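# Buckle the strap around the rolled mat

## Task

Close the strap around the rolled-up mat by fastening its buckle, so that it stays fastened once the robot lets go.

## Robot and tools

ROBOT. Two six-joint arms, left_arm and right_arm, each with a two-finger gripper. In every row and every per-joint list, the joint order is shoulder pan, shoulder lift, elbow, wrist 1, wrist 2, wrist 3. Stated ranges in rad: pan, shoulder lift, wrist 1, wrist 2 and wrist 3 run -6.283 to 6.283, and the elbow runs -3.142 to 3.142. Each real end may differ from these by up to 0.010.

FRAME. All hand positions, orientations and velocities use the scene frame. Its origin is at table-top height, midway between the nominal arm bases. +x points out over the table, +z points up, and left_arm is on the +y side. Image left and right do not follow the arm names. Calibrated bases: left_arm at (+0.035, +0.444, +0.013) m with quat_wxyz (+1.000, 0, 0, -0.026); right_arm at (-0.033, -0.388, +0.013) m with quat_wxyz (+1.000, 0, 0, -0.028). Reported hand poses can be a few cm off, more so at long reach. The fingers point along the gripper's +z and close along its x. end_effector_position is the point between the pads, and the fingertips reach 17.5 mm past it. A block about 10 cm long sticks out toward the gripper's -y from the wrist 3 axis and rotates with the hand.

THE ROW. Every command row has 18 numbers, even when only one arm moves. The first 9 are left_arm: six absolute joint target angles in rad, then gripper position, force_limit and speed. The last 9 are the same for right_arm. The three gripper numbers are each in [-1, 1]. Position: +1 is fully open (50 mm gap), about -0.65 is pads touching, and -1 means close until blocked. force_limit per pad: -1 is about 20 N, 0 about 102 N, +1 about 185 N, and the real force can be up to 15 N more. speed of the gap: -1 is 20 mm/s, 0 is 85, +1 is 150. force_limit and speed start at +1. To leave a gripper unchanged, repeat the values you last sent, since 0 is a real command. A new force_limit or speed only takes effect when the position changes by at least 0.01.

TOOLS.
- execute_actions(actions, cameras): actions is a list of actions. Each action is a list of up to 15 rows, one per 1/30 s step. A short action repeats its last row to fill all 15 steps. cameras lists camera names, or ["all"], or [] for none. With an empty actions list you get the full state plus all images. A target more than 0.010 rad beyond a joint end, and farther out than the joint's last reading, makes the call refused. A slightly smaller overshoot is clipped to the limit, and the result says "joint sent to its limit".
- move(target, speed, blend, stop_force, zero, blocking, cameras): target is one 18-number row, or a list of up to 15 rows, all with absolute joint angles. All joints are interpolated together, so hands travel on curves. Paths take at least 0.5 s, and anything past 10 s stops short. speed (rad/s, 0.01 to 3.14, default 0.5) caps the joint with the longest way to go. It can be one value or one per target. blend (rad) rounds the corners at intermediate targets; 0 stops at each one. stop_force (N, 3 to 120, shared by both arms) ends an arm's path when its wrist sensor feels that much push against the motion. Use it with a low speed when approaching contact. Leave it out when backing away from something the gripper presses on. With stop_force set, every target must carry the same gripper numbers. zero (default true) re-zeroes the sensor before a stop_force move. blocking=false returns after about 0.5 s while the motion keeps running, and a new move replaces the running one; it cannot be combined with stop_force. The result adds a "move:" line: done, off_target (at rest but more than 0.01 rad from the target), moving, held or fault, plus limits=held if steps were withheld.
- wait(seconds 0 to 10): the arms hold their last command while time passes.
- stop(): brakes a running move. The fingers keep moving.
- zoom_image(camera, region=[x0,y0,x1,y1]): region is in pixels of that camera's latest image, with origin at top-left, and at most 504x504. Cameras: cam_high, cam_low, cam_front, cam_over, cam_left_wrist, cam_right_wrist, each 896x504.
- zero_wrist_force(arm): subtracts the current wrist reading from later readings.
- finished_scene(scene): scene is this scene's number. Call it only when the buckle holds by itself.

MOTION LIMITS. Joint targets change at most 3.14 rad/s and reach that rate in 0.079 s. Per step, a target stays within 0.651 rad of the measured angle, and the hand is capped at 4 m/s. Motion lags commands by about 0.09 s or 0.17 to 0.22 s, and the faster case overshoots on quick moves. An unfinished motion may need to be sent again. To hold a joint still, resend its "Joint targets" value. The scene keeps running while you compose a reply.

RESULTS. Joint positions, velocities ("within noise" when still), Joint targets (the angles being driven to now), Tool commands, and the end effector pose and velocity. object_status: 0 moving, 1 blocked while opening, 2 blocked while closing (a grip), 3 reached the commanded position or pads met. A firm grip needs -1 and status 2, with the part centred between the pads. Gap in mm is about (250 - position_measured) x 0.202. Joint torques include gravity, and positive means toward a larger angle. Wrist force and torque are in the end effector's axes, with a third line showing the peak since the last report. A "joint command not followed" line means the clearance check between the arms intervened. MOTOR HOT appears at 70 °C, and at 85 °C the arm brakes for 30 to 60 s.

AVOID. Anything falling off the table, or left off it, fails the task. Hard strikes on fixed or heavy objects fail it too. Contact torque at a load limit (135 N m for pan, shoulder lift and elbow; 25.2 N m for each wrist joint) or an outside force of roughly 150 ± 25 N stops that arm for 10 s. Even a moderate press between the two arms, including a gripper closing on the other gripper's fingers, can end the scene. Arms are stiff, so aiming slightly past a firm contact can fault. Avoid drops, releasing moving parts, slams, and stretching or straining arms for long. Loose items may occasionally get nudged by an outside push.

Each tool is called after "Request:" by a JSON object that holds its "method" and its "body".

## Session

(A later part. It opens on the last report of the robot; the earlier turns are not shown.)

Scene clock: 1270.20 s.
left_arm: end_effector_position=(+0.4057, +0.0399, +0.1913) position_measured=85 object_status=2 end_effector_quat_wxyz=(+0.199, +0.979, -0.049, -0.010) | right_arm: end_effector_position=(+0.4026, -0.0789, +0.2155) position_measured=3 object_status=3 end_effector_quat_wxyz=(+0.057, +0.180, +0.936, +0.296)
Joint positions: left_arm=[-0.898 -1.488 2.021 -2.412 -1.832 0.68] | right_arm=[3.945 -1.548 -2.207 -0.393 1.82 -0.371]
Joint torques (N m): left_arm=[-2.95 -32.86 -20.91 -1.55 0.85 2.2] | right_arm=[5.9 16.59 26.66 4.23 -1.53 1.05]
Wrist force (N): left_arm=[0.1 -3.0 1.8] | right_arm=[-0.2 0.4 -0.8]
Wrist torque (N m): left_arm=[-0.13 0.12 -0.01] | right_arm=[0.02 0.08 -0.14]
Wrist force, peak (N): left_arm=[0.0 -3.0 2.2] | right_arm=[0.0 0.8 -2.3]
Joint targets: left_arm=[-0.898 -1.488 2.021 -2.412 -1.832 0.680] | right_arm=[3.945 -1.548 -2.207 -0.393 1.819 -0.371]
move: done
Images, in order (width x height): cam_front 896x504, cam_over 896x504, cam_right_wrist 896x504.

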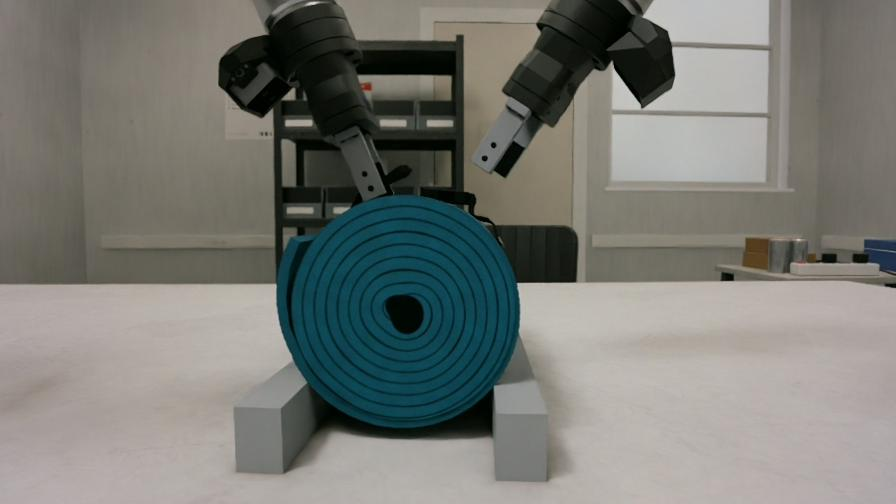

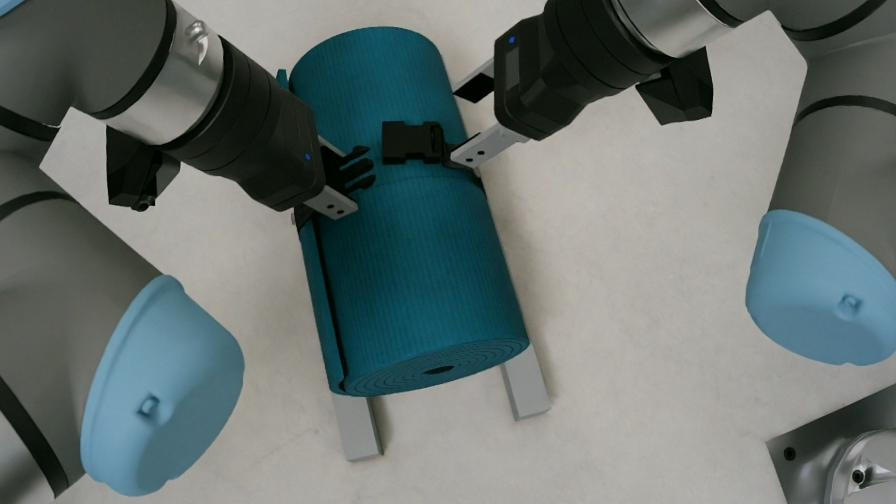

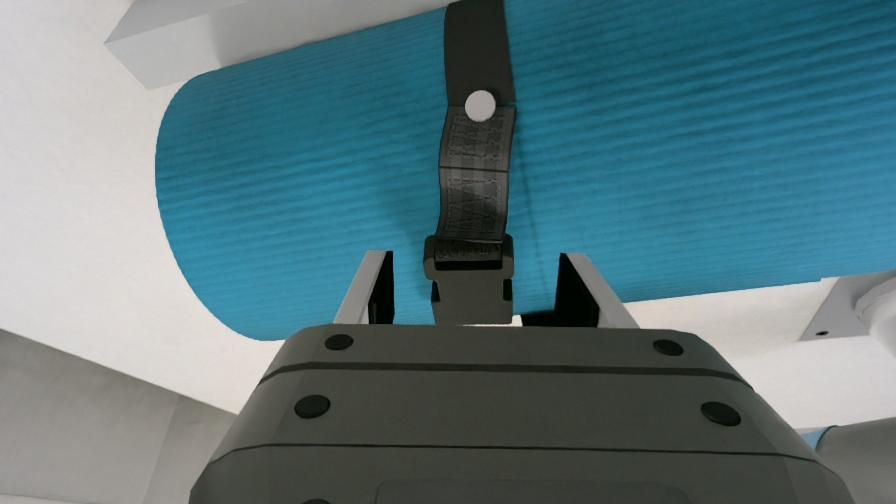

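Request:
{"method": "move", "body": {"target": [-0.898,-1.4884,2.0212,-2.4124,-1.8316,0.6799,-1,-0.6,-1, 4.0097,-1.6181,-2.0541,-0.6312,1.7278,-0.3462,1,-0.6,-1], "speed": 0.2, "cameras": ["cam_front","cam_right_wrist"]}}

Request:
{"method": "zoom_image", "body": {"camera": "cam_front", "region": [370, 140, 510, 230]}}

Scene clock: 1312.67 s.
left_arm: end_effector_position=(+0.4057, +0.0399, +0.1913) position_measured=85 object_status=2 end_effector_quat_wxyz=(+0.199, +0.979, -0.049, -0.010) | right_arm: end_effector_position=(+0.4137, -0.0515, +0.2061) position_measured=3 object_status=3 end_effector_quat_wxyz=(+0.041, +0.185, +0.959, +0.213)
Joint positions: left_arm=[-0.898 -1.488 2.021 -2.412 -1.832 0.68] | right_arm=[4.01 -1.618 -2.054 -0.631 1.728 -0.346]
Joint torques (N m): left_arm=[-2.37 -33.68 -20.59 -1.72 0.83 2.1] | right_arm=[-7.17 32.95 13.63 4 2.98 -0.92]
Wrist force (N): left_arm=[-0.1 -3.1 1.7] | right_arm=[0.2 0.5 -1.0]
Wrist torque (N m): left_arm=[-0.14 0.14 -0.01] | right_arm=[0.04 -0.04 -0.14]
Wrist force, peak (N): left_arm=[-0.2 -3.3 1.9] | right_arm=[0.0 0.9 -1.5]
Joint targets: left_arm=[-0.898 -1.488 2.021 -2.412 -1.832 0.680] | right_arm=[4.010 -1.618 -2.054 -0.631 1.728 -0.346]
move: done
Images, in order (width x height): cam_front 896x504, cam_right_wrist 896x504.

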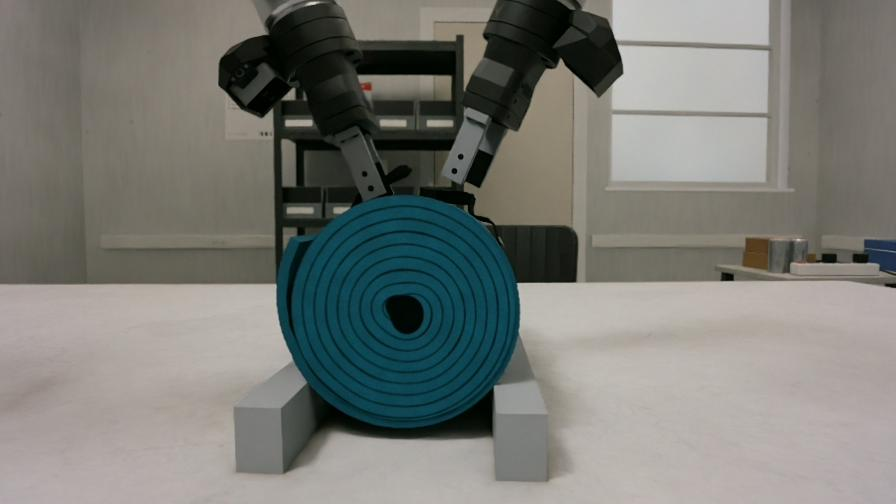

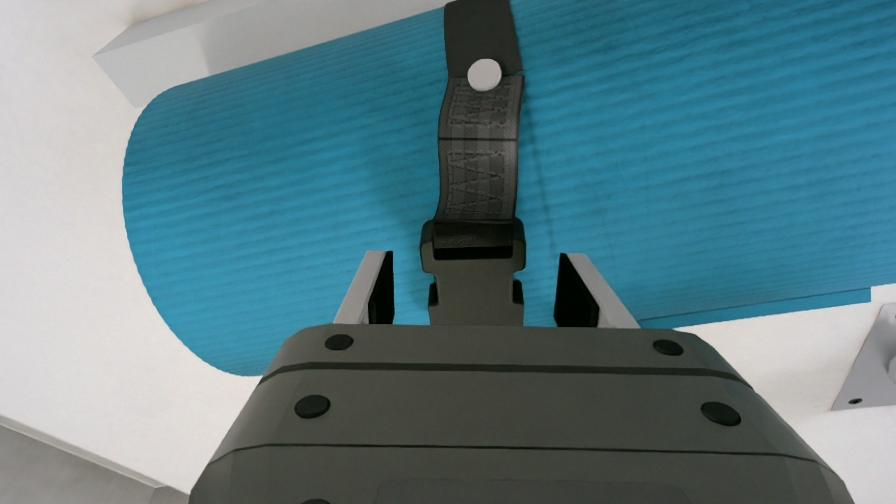

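Scaled by 3.600.

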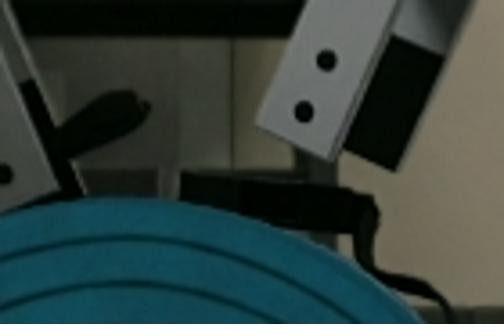

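Request:
{"method": "move", "body": {"target": [-0.898,-1.4884,2.0212,-2.4124,-1.8316,0.6799,-1,-0.6,-1, 4.0128,-1.6606,-2.0841,-0.5583,1.7265,-0.3433,1,-0.6,-1], "speed": 0.03, "stop_force": 5, "cameras": ["cam_front","cam_right_wrist"]}}

Request:
{"method": "zoom_image", "body": {"camera": "cam_front", "region": [370, 140, 510, 230]}}

Scene clock: 1327.80 s.
left_arm: end_effector_position=(+0.4057, +0.0399, +0.1913) position_measured=85 object_status=2 end_effector_quat_wxyz=(+0.199, +0.979, -0.049, -0.010) | right_arm: end_effector_position=(+0.4147, -0.0487, +0.1850) position_measured=3 object_status=3 end_effector_quat_wxyz=(+0.041, +0.185, +0.959, +0.213)
Joint positions: left_arm=[-0.898 -1.488 2.021 -2.412 -1.832 0.68] | right_arm=[4.012 -1.654 -2.079 -0.57 1.727 -0.344]
Joint torques (N m): left_arm=[-1.23 -33.28 -20.52 -1.77 0.63 2.17] | right_arm=[-5.94 32.06 28.42 3.95 -1.62 -0.66]
Wrist force (N): left_arm=[0.2 -3.1 1.6] | right_arm=[0.0 2.4 -5.7]
Wrist torque (N m): left_arm=[-0.14 0.10 -0.01] | right_arm=[0.12 0.11 -0.09]
Wrist force, peak (N): left_arm=[0.1 -3.2 2.1] | right_arm=[1.0 2.7 -11.3]
Joint targets: left_arm=[-0.898 -1.488 2.021 -2.412 -1.832 0.680] | right_arm=[4.012 -1.654 -2.079 -0.570 1.727 -0.344]
move: contact (right_arm); right_arm: the wrist 1 is farthest, 0.012 rad from its target
Images, in order (width x height): cam_front 896x504, cam_right_wrist 896x504.

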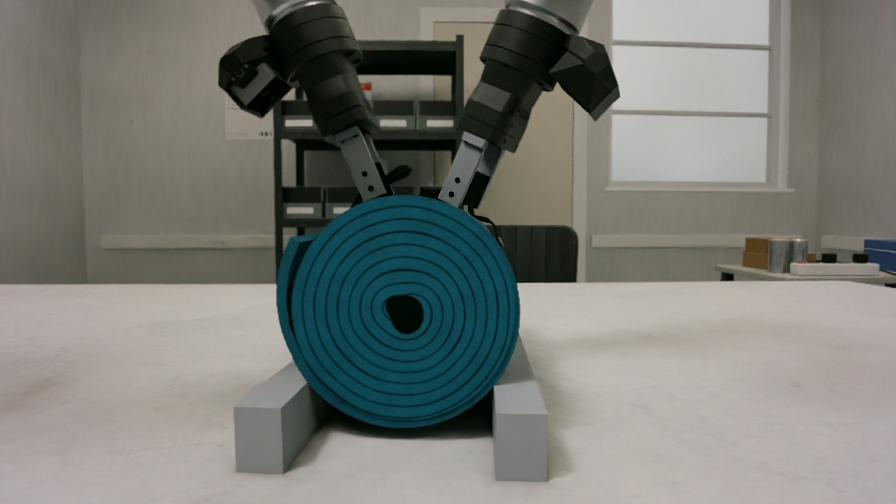

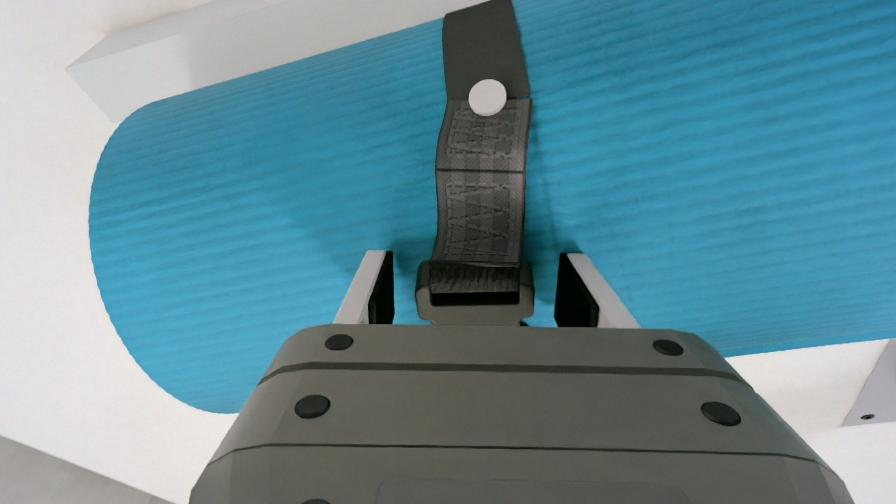

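Scaled by 3.600.

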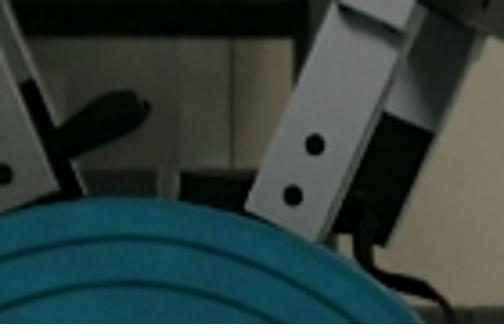

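Request:
{"method": "move", "body": {"target": [-0.898,-1.4884,2.0212,-2.4124,-1.8316,0.6799,-0.98,0.0,-1, 4.012,-1.654,-2.079,-0.570,1.727,-0.344,-1,0.0,-1]}}

Scene clock: 1331.57 s.
left_arm: end_effector_position=(+0.4057, +0.0399, +0.1913) position_measured=87 object_status=2 end_effector_quat_wxyz=(+0.199, +0.979, -0.049, -0.010) | right_arm: end_effector_position=(+0.4149, -0.0487, +0.1850) position_measured=88 object_status=0 end_effector_quat_wxyz=(+0.041, +0.185, +0.959, +0.213)
Joint positions: left_arm=[-0.898 -1.488 2.021 -2.412 -1.832 0.68] | right_arm=[4.012 -1.654 -2.079 -0.57 1.727 -0.344]
Joint torques (N m): left_arm=[-1.45 -33.59 -21.99 -1.67 0.63 2.36] | right_arm=[-1.59 15.42 28.93 4 2.91 0.75]
Wrist force (N): left_arm=[0.0 -2.9 1.8] | right_arm=[0.1 0.4 -0.9]
Wrist torque (N m): left_arm=[-0.12 0.13 -0.01] | right_arm=[0.03 -0.04 -0.14]
Wrist force, peak (N): left_arm=[0.1 -3.2 2.0] | right_arm=[0.2 2.5 -6.2]
Joint targets: left_arm=[-0.898 -1.488 2.021 -2.412 -1.832 0.680] | right_arm=[4.012 -1.654 -2.079 -0.570 1.727 -0.344]
move: done

Request:
{"method": "move", "body": {"target": [-0.898,-1.4884,2.0212,-2.4124,-1.8316,0.6799,-0.98,0.0,-1, 4.0108,-1.6273,-1.904,-1.0002,1.7088,-0.6449,-1,0.0,-1], "speed": 0.15, "stop_force": 18}}

Request:
{"method": "move", "body": {"target": [-0.9934,-1.4381,1.8539,-2.0859,-1.6423,0.6217,-0.98,0.0,-1, 4.0516,-1.6323,-1.9271,-0.9751,1.6818,-0.5523,-1,0.0,-1], "speed": 0.1, "stop_force": 18, "cameras": ["cam_front","cam_over","cam_low"]}}

Request:
{"method": "zoom_image", "body": {"camera": "cam_front", "region": [370, 140, 510, 230]}}

Request:
{"method": "zoom_image", "body": {"camera": "cam_over", "region": [330, 110, 490, 210]}}

Request:
{"method": "zoom_image", "body": {"camera": "cam_low", "region": [490, 160, 580, 210]}}

Scene clock: 1370.50 s.
left_arm: end_effector_position=(+0.4057, +0.0399, +0.1913) position_measured=87 object_status=2 end_effector_quat_wxyz=(+0.199, +0.979, -0.049, -0.010) | right_arm: end_effector_position=(+0.4027, -0.0693, +0.2160) position_measured=88 object_status=2 end_effector_quat_wxyz=(+0.006, +0.050, +0.992, +0.113)
Joint positions: left_arm=[-0.898 -1.488 2.021 -2.412 -1.832 0.68] | right_arm=[4.011 -1.627 -1.904 -1 1.709 -0.645]
Joint torques (N m): left_arm=[-0.63 -33.64 -21.39 -2.81 -0.13 2.07] | right_arm=[-6.34 18.84 17.15 2.86 2.47 0.33]
Wrist force (N): left_arm=[0.3 -4.3 2.9] | right_arm=[0.2 -0.5 4.4]
Wrist torque (N m): left_arm=[-0.18 0.11 -0.01] | right_arm=[0.01 -0.13 0.03]
Wrist force, peak (N): left_arm=[0.5 -4.3 3.3] | right_arm=[0.4 -1.9 6.9]
Joint targets: left_arm=[-0.898 -1.488 2.021 -2.412 -1.832 0.680] | right_arm=[4.011 -1.627 -1.904 -1.000 1.709 -0.645]
move: done

Scene clock: 1374.77 s.
left_arm: end_effector_position=(+0.4054, +0.0342, +0.1908) position_measured=87 object_status=2 end_effector_quat_wxyz=(+0.061, +0.997, -0.050, -0.003) | right_arm: end_effector_position=(+0.3928, -0.0584, +0.2044) position_measured=88 object_status=2 end_effector_quat_wxyz=(+0.008, +0.077, +0.992, +0.104)
Joint positions: left_arm=[-0.993 -1.438 1.854 -2.086 -1.642 0.622] | right_arm=[4.052 -1.632 -1.927 -0.975 1.682 -0.552]
Joint torques (N m): left_arm=[8.74 -42.21 -20.21 -6.63 -2.53 2.39] | right_arm=[-6.73 20.31 29.5 2.11 2.57 -0.92]
Wrist force (N): left_arm=[0.6 -3.4 5.0] | right_arm=[-0.2 0.7 -0.4]
Wrist torque (N m): left_arm=[-0.05 0.08 0.06] | right_arm=[0.11 -0.13 0.02]
Wrist force, peak (N): left_arm=[0.7 -3.7 5.3] | right_arm=[0.2 -0.6 4.8]
Joint targets: left_arm=[-0.993 -1.438 1.854 -2.086 -1.642 0.622] | right_arm=[4.052 -1.632 -1.927 -0.975 1.682 -0.552]
move: done
Images, in order (width x height): cam_low 896x504, cam_front 896x504, cam_over 896x504.

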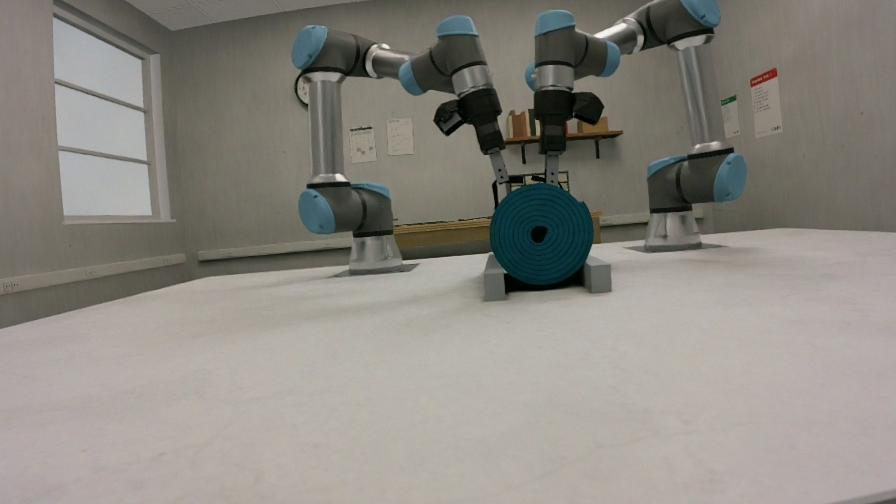

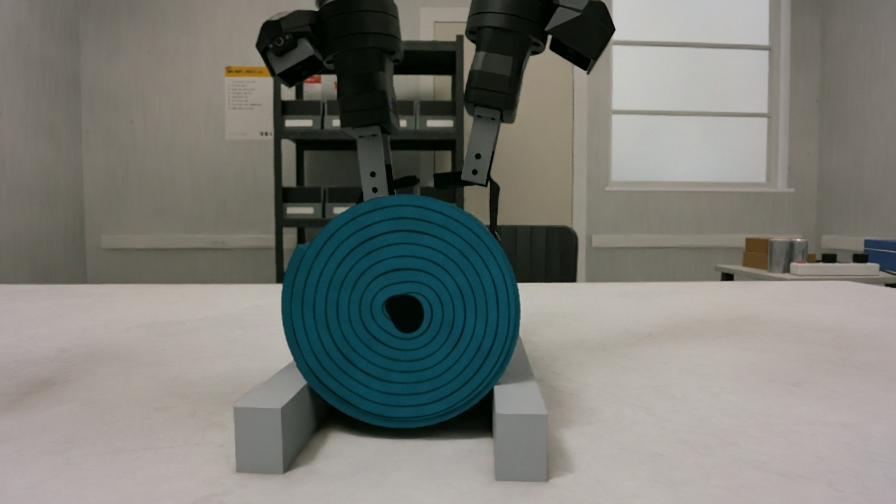

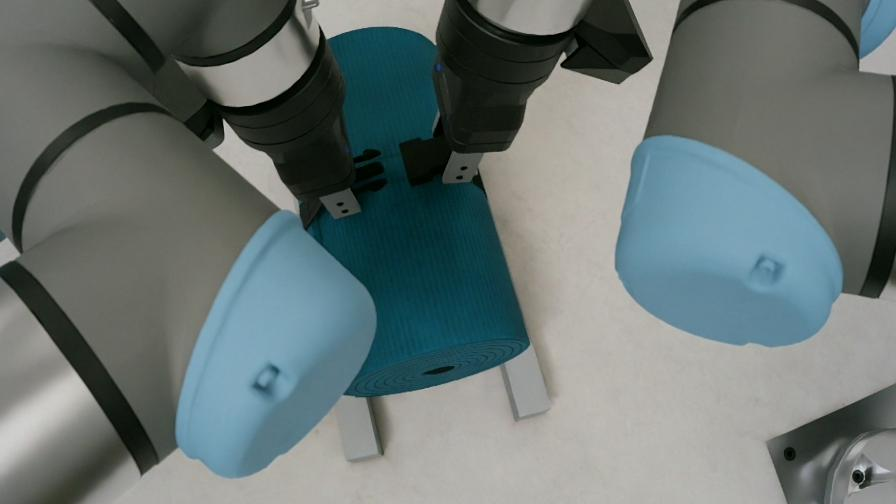

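Scaled by 3.600.

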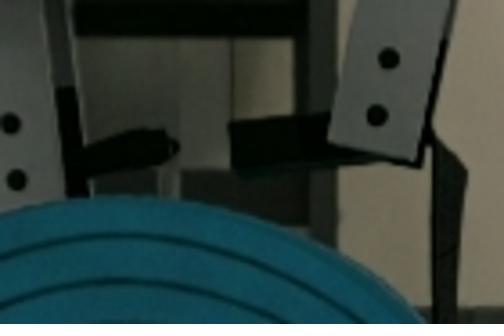

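Scaled by 3.150.

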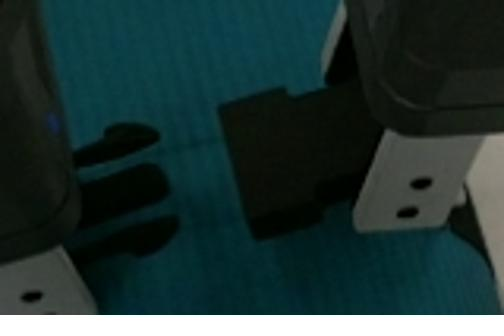

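Scaled by 5.600.

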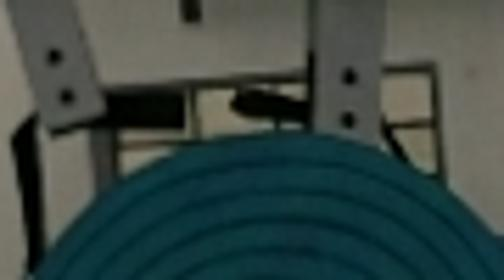

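Request:
{"method": "move", "body": {"target": [-0.9934,-1.4381,1.8539,-2.0859,-1.6423,0.6217,-0.98,0.0,-1, 4.0970,-1.6593,-1.8554,-1.0706,1.5989,-0.5669,-1,0.0,-1], "speed": 0.06, "stop_force": 18, "cameras": ["cam_front","cam_over","cam_low"]}}

Request:
{"method": "zoom_image", "body": {"camera": "cam_front", "region": [370, 140, 510, 230]}}

Request:
{"method": "zoom_image", "body": {"camera": "cam_over", "region": [330, 110, 490, 210]}}

Request:
{"method": "zoom_image", "body": {"camera": "cam_low", "region": [490, 160, 580, 210]}}

Scene clock: 1398.67 s.
left_arm: end_effector_position=(+0.4054, +0.0342, +0.1908) position_measured=87 object_status=2 end_effector_quat_wxyz=(+0.061, +0.997, -0.050, -0.003) | right_arm: end_effector_position=(+0.3980, -0.0479, +0.2113) position_measured=88 object_status=2 end_effector_quat_wxyz=(+0.025, +0.052, +0.997, +0.060)
Joint positions: left_arm=[-0.993 -1.438 1.854 -2.086 -1.642 0.622] | right_arm=[4.097 -1.659 -1.855 -1.071 1.599 -0.567]
Joint torques (N m): left_arm=[7.35 -43.32 -19.93 -6.06 -2.21 2.42] | right_arm=[-6.34 39.83 16.55 5.48 3.02 1.06]
Wrist force (N): left_arm=[0.7 -3.5 5.2] | right_arm=[0.1 -1.7 3.9]
Wrist torque (N m): left_arm=[-0.06 0.05 0.06] | right_arm=[-0.01 -0.20 0.16]
Wrist force, peak (N): left_arm=[0.6 -3.7 5.4] | right_arm=[0.0 -1.9 4.0]
Joint targets: left_arm=[-0.993 -1.438 1.854 -2.086 -1.642 0.622] | right_arm=[4.097 -1.659 -1.855 -1.071 1.599 -0.567]
move: done
Images, in order (width x height): cam_low 896x504, cam_front 896x504, cam_over 896x504.

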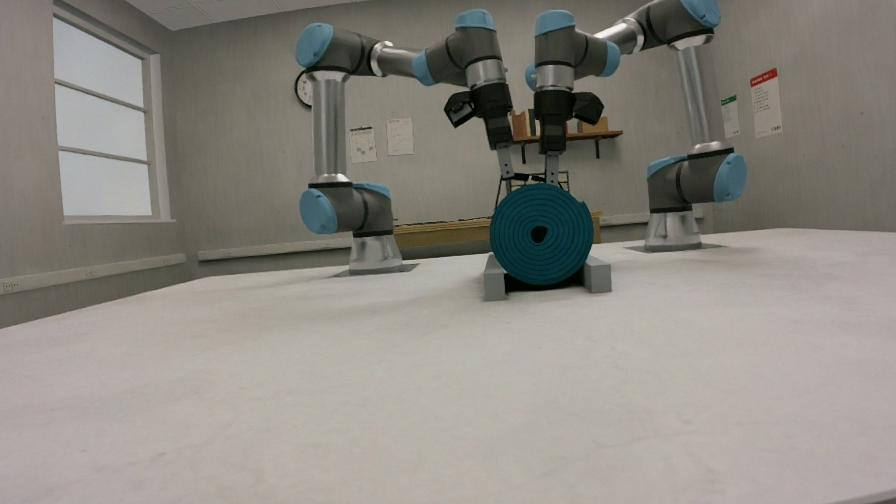

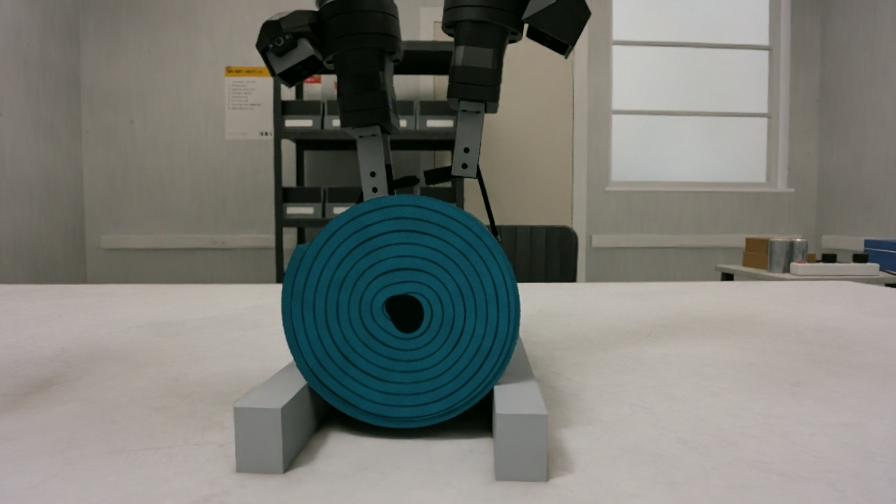

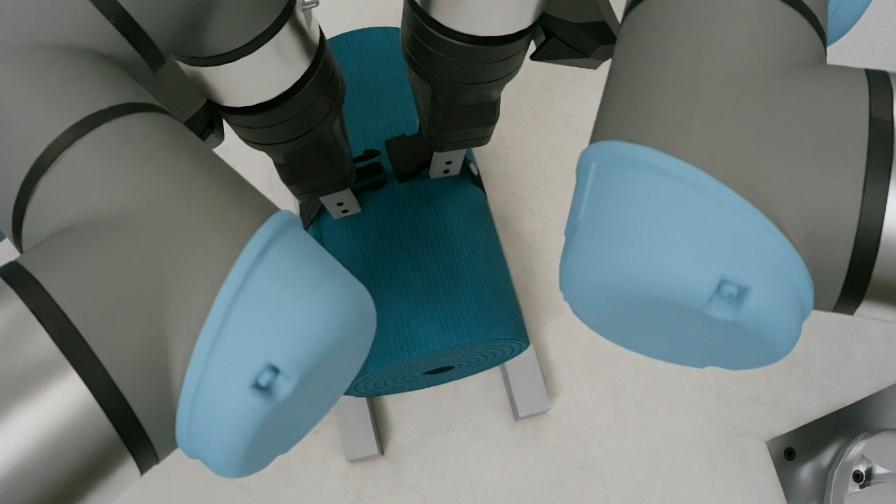

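Scaled by 3.600.

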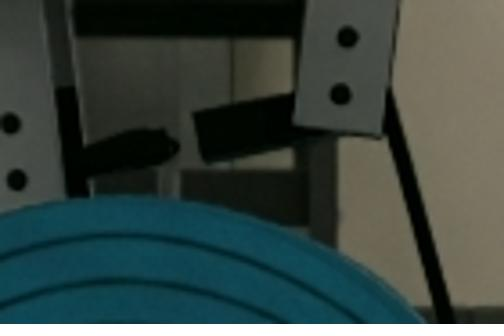

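Scaled by 3.150.

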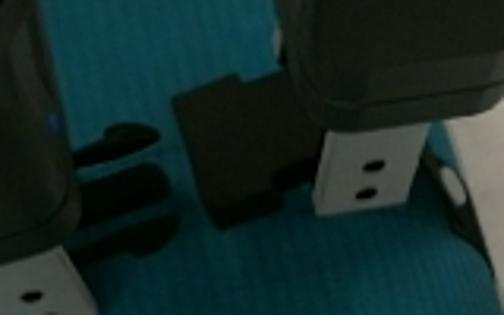

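Scaled by 5.600.

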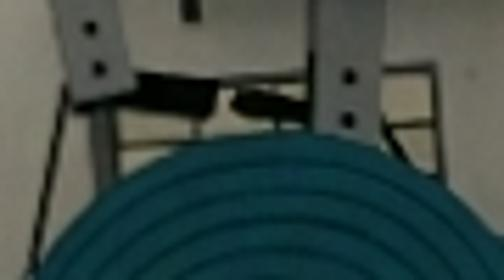

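Request:
{"method": "move", "body": {"target": [-0.9934,-1.4381,1.8539,-2.0859,-1.6423,0.6217,-0.98,0.0,-1, 4.1147,-1.6444,-1.8801,-1.0421,1.5669,-0.5491,-1,0.0,-1], "speed": 0.05}}

Request:
{"method": "move", "body": {"target": [-0.9934,-1.4381,1.8539,-2.0859,-1.6423,0.6217,-0.98,0.0,-1, 4.1289,-1.6698,-1.8597,-1.0371,1.5649,-0.5350,-1,0.0,-1], "speed": 0.02, "stop_force": 14, "cameras": ["cam_front","cam_over","cam_low"]}}

Request:
{"method": "zoom_image", "body": {"camera": "cam_front", "region": [370, 140, 510, 230]}}

Request:
{"method": "zoom_image", "body": {"camera": "cam_over", "region": [330, 110, 490, 210]}}

Request:
{"method": "zoom_image", "body": {"camera": "cam_low", "region": [490, 160, 580, 210]}}

Scene clock: 1414.43 s.
left_arm: end_effector_position=(+0.4054, +0.0342, +0.1908) position_measured=87 object_status=2 end_effector_quat_wxyz=(+0.061, +0.997, -0.050, -0.003) | right_arm: end_effector_position=(+0.3966, -0.0479, +0.2107) position_measured=88 object_status=2 end_effector_quat_wxyz=(+0.043, +0.053, +0.996, +0.059)
Joint positions: left_arm=[-0.993 -1.438 1.854 -2.086 -1.642 0.622] | right_arm=[4.115 -1.644 -1.88 -1.042 1.566 -0.549]
Joint torques (N m): left_arm=[8.59 -42.96 -19.63 -5.77 -1.96 2.39] | right_arm=[-6.35 21.45 33.38 2.92 2.28 -0.71]
Wrist force (N): left_arm=[0.5 -3.7 5.2] | right_arm=[0.1 -1.5 3.4]
Wrist torque (N m): left_arm=[-0.09 0.08 0.06] | right_arm=[-0.01 -0.20 0.11]
Wrist force, peak (N): left_arm=[0.5 -3.5 5.5] | right_arm=[0.1 -1.8 4.0]
Joint targets: left_arm=[-0.993 -1.438 1.854 -2.086 -1.642 0.622] | right_arm=[4.115 -1.644 -1.880 -1.042 1.567 -0.549]
move: done

Scene clock: 1416.17 s.
left_arm: end_effector_position=(+0.4054, +0.0342, +0.1908) position_measured=87 object_status=2 end_effector_quat_wxyz=(+0.061, +0.997, -0.050, -0.003) | right_arm: end_effector_position=(+0.3975, -0.0399, +0.2090) position_measured=88 object_status=2 end_effector_quat_wxyz=(+0.043, +0.053, +0.996, +0.059)
Joint positions: left_arm=[-0.993 -1.438 1.854 -2.086 -1.642 0.622] | right_arm=[4.123 -1.659 -1.868 -1.039 1.566 -0.541]
Joint torques (N m): left_arm=[-13.84 -42.35 -37.55 -5.96 -1.88 2.11] | right_arm=[-2.13 38.81 19.97 5.07 4.11 -0.78]
Wrist force (N): left_arm=[1.6 -14.4 5.2] | right_arm=[0.8 -14.3 0.5]
Wrist torque (N m): left_arm=[-0.24 0.04 0.01] | right_arm=[-0.31 -0.19 0.07]
Wrist force, peak (N): left_arm=[1.0 -21.5 5.8] | right_arm=[0.5 -20.5 -1.2]
Joint targets: left_arm=[-0.993 -1.438 1.854 -2.086 -1.642 0.622] | right_arm=[4.123 -1.659 -1.868 -1.039 1.566 -0.541]
move: contact (right_arm); right_arm: the shoulder lift is farthest, 0.011 rad from its target
Images, in order (width x height): cam_low 896x504, cam_front 896x504, cam_over 896x504.

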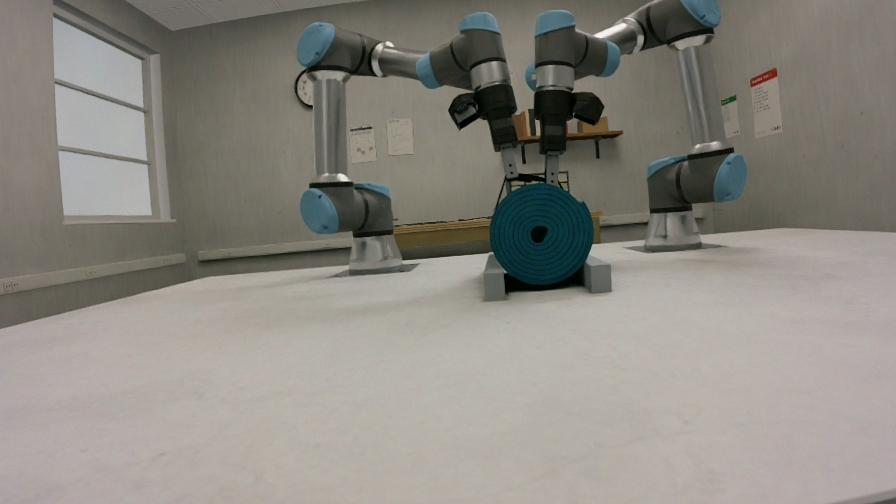

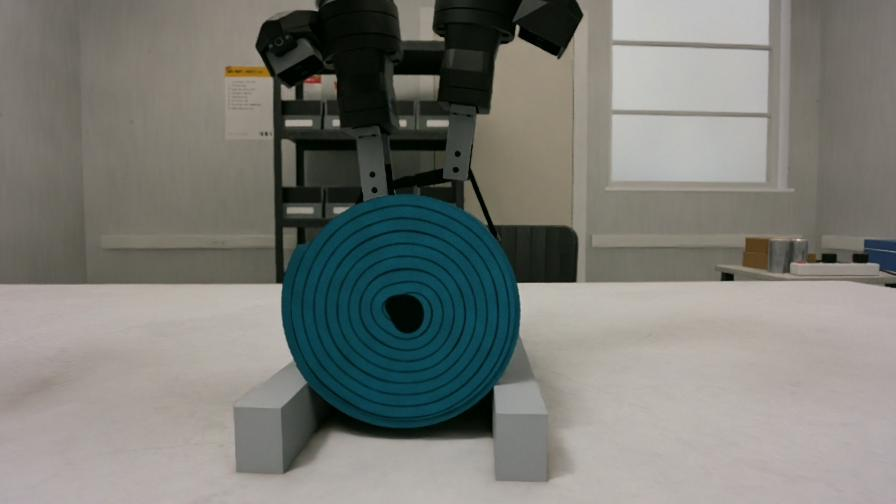

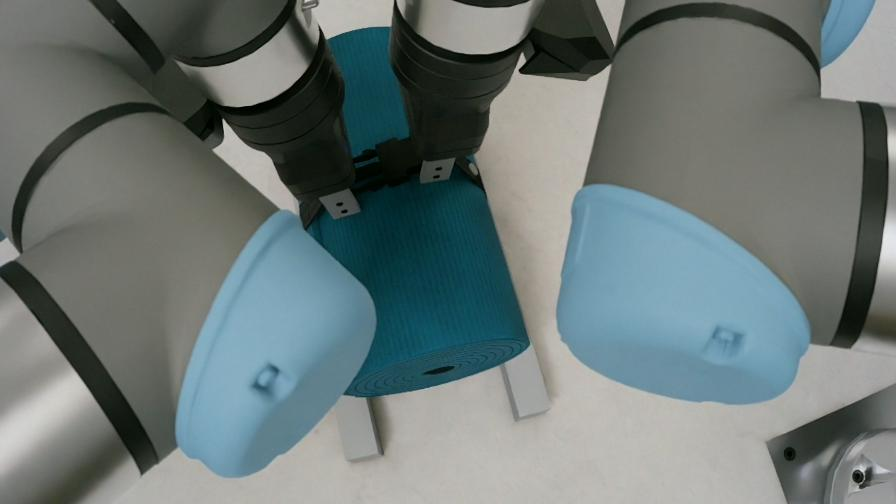

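Scaled by 3.600.

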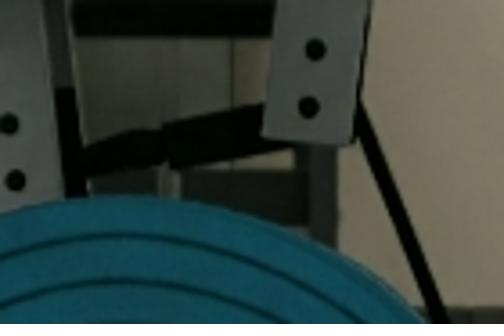

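Scaled by 3.150.

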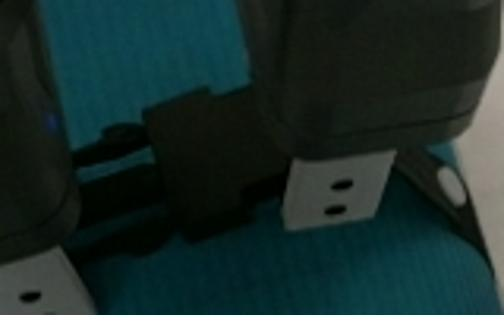

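Scaled by 5.600.

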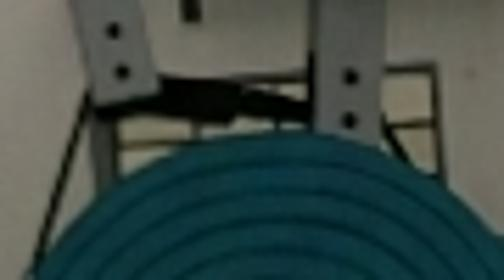

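Request:
{"method": "move", "body": {"target": [-0.9934,-1.4381,1.8539,-2.0859,-1.6423,0.6217,-0.98,0.0,-1, 4.1448,-1.6987,-1.8355,-1.0326,1.5625,-0.5191,-1,0.0,-1], "speed": 0.02, "stop_force": 18, "cameras": ["cam_front","cam_over","cam_low"]}}

Request:
{"method": "zoom_image", "body": {"camera": "cam_front", "region": [370, 140, 510, 230]}}

Request:
{"method": "zoom_image", "body": {"camera": "cam_over", "region": [330, 110, 490, 210]}}

Scene clock: 1426.60 s.
left_arm: end_effector_position=(+0.4054, +0.0342, +0.1908) position_measured=87 object_status=2 end_effector_quat_wxyz=(+0.061, +0.997, -0.050, -0.003) | right_arm: end_effector_position=(+0.3976, -0.0391, +0.2088) position_measured=88 object_status=2 end_effector_quat_wxyz=(+0.043, +0.053, +0.996, +0.059)
Joint positions: left_arm=[-0.993 -1.438 1.854 -2.086 -1.642 0.622] | right_arm=[4.124 -1.661 -1.867 -1.039 1.566 -0.54]
Joint torques (N m): left_arm=[-14.09 -42.5 -37.96 -12.18 -6.04 2.31] | right_arm=[3.89 37.06 24.28 8.08 6.28 -1.21]
Wrist force (N): left_arm=[1.1 -31.8 5.5] | right_arm=[0.1 -29.5 -3.4]
Wrist torque (N m): left_arm=[-0.53 0.03 0.02] | right_arm=[-0.16 -0.20 0.07]
Wrist force, peak (N): left_arm=[0.2 -40.6 6.1] | right_arm=[0.0 -36.7 -6.1]
Joint targets: left_arm=[-0.993 -1.438 1.854 -2.086 -1.642 0.622] | right_arm=[4.124 -1.661 -1.867 -1.039 1.566 -0.540]
move: contact (right_arm); right_arm: the shoulder lift is farthest, 0.038 rad from its target
Images, in order (width x height): cam_low 896x504, cam_front 896x504, cam_over 896x504.

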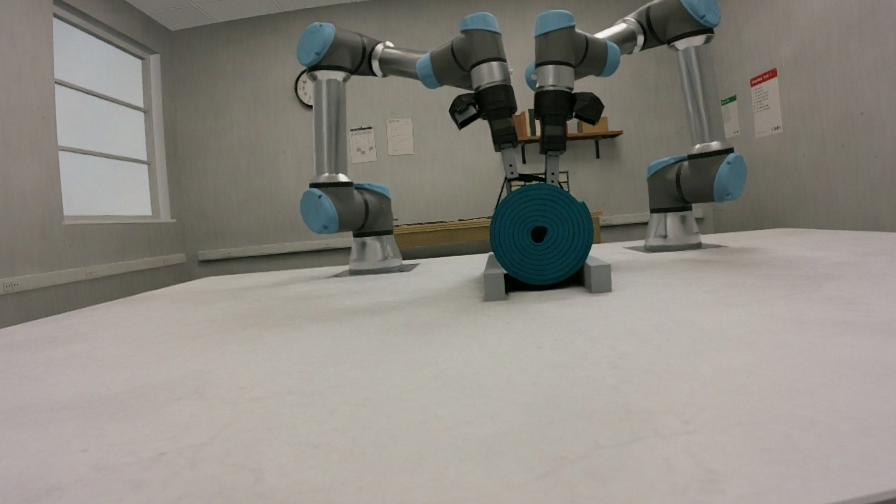

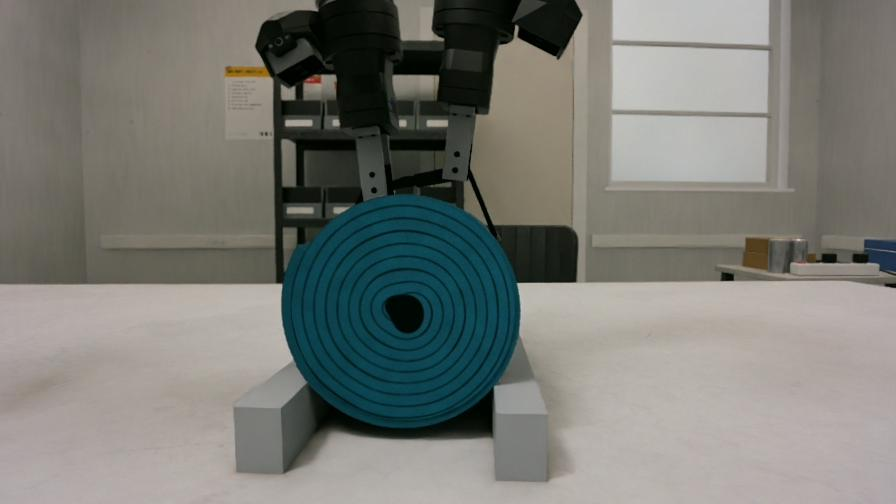

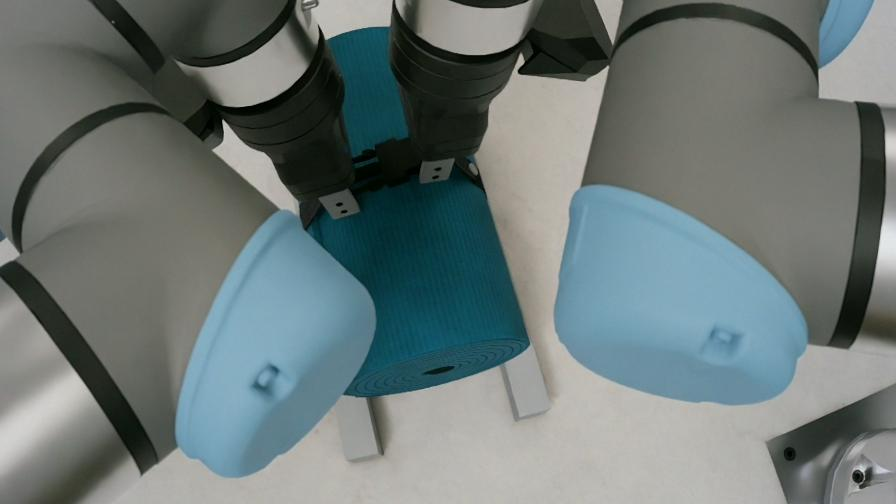

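Scaled by 3.600.

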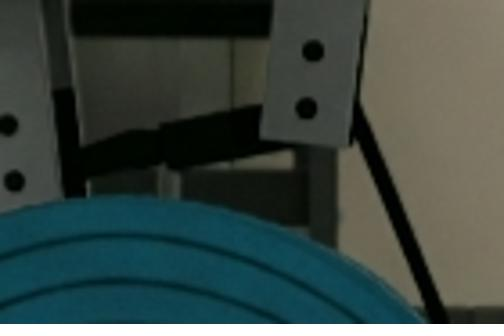

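Scaled by 3.150.

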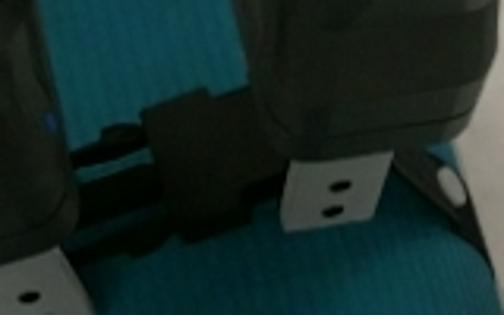

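Request:
{"method": "move", "body": {"target": [-0.9934,-1.4381,1.8539,-2.0859,-1.6423,0.6217,-0.98,0.0,-1, 4.1448,-1.6987,-1.8355,-1.0326,1.5625,-0.5191,-1,0.0,-1], "speed": 0.015, "stop_force": 22, "cameras": ["cam_front","cam_over"]}}

Request:
{"method": "zoom_image", "body": {"camera": "cam_front", "region": [370, 140, 510, 230]}}

Request:
{"method": "zoom_image", "body": {"camera": "cam_over", "region": [330, 110, 490, 210]}}

Scene clock: 1439.60 s.
left_arm: end_effector_position=(+0.4053, +0.0342, +0.1907) position_measured=87 object_status=2 end_effector_quat_wxyz=(+0.061, +0.997, -0.050, -0.003) | right_arm: end_effector_position=(+0.3977, -0.0380, +0.2085) position_measured=88 object_status=2 end_effector_quat_wxyz=(+0.043, +0.053, +0.996, +0.059)
Joint positions: left_arm=[-0.993 -1.438 1.854 -2.086 -1.642 0.622] | right_arm=[4.125 -1.663 -1.865 -1.039 1.566 -0.539]
Joint torques (N m): left_arm=[-17.14 -43.21 -48.63 -14.66 -9.37 2.26] | right_arm=[12.56 35.23 30.12 12.34 9.03 -0.72]
Wrist force (N): left_arm=[1.2 -52.1 5.6] | right_arm=[-0.3 -47.7 -9.1]
Wrist torque (N m): left_arm=[-0.62 0.06 0.01] | right_arm=[0.21 -0.17 0.01]
Wrist force, peak (N): left_arm=[-0.3 -58.8 6.3] | right_arm=[-1.5 -53.8 -11.1]
Joint targets: left_arm=[-0.993 -1.438 1.854 -2.086 -1.642 0.622] | right_arm=[4.125 -1.663 -1.865 -1.039 1.566 -0.539]
move: contact (right_arm); right_arm: the shoulder lift is farthest, 0.036 rad from its target
Images, in order (width x height): cam_front 896x504, cam_over 896x504.

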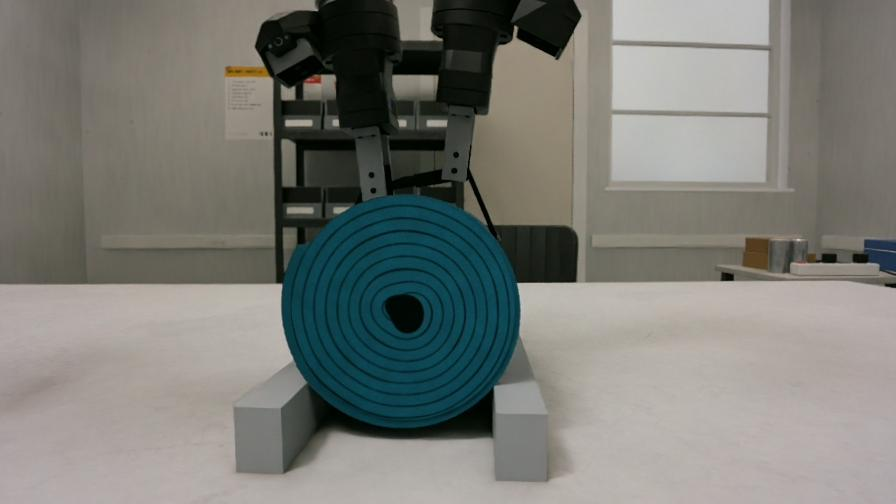

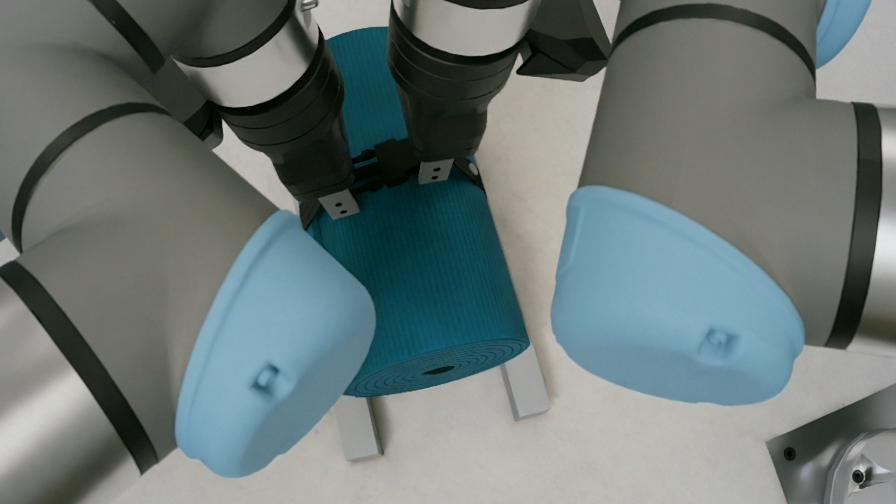

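Scaled by 3.600.

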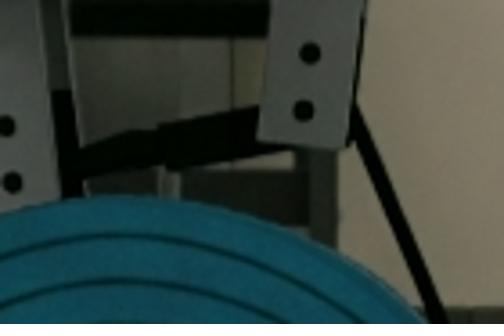

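Scaled by 3.150.

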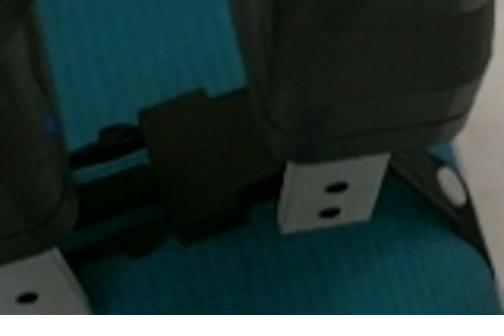

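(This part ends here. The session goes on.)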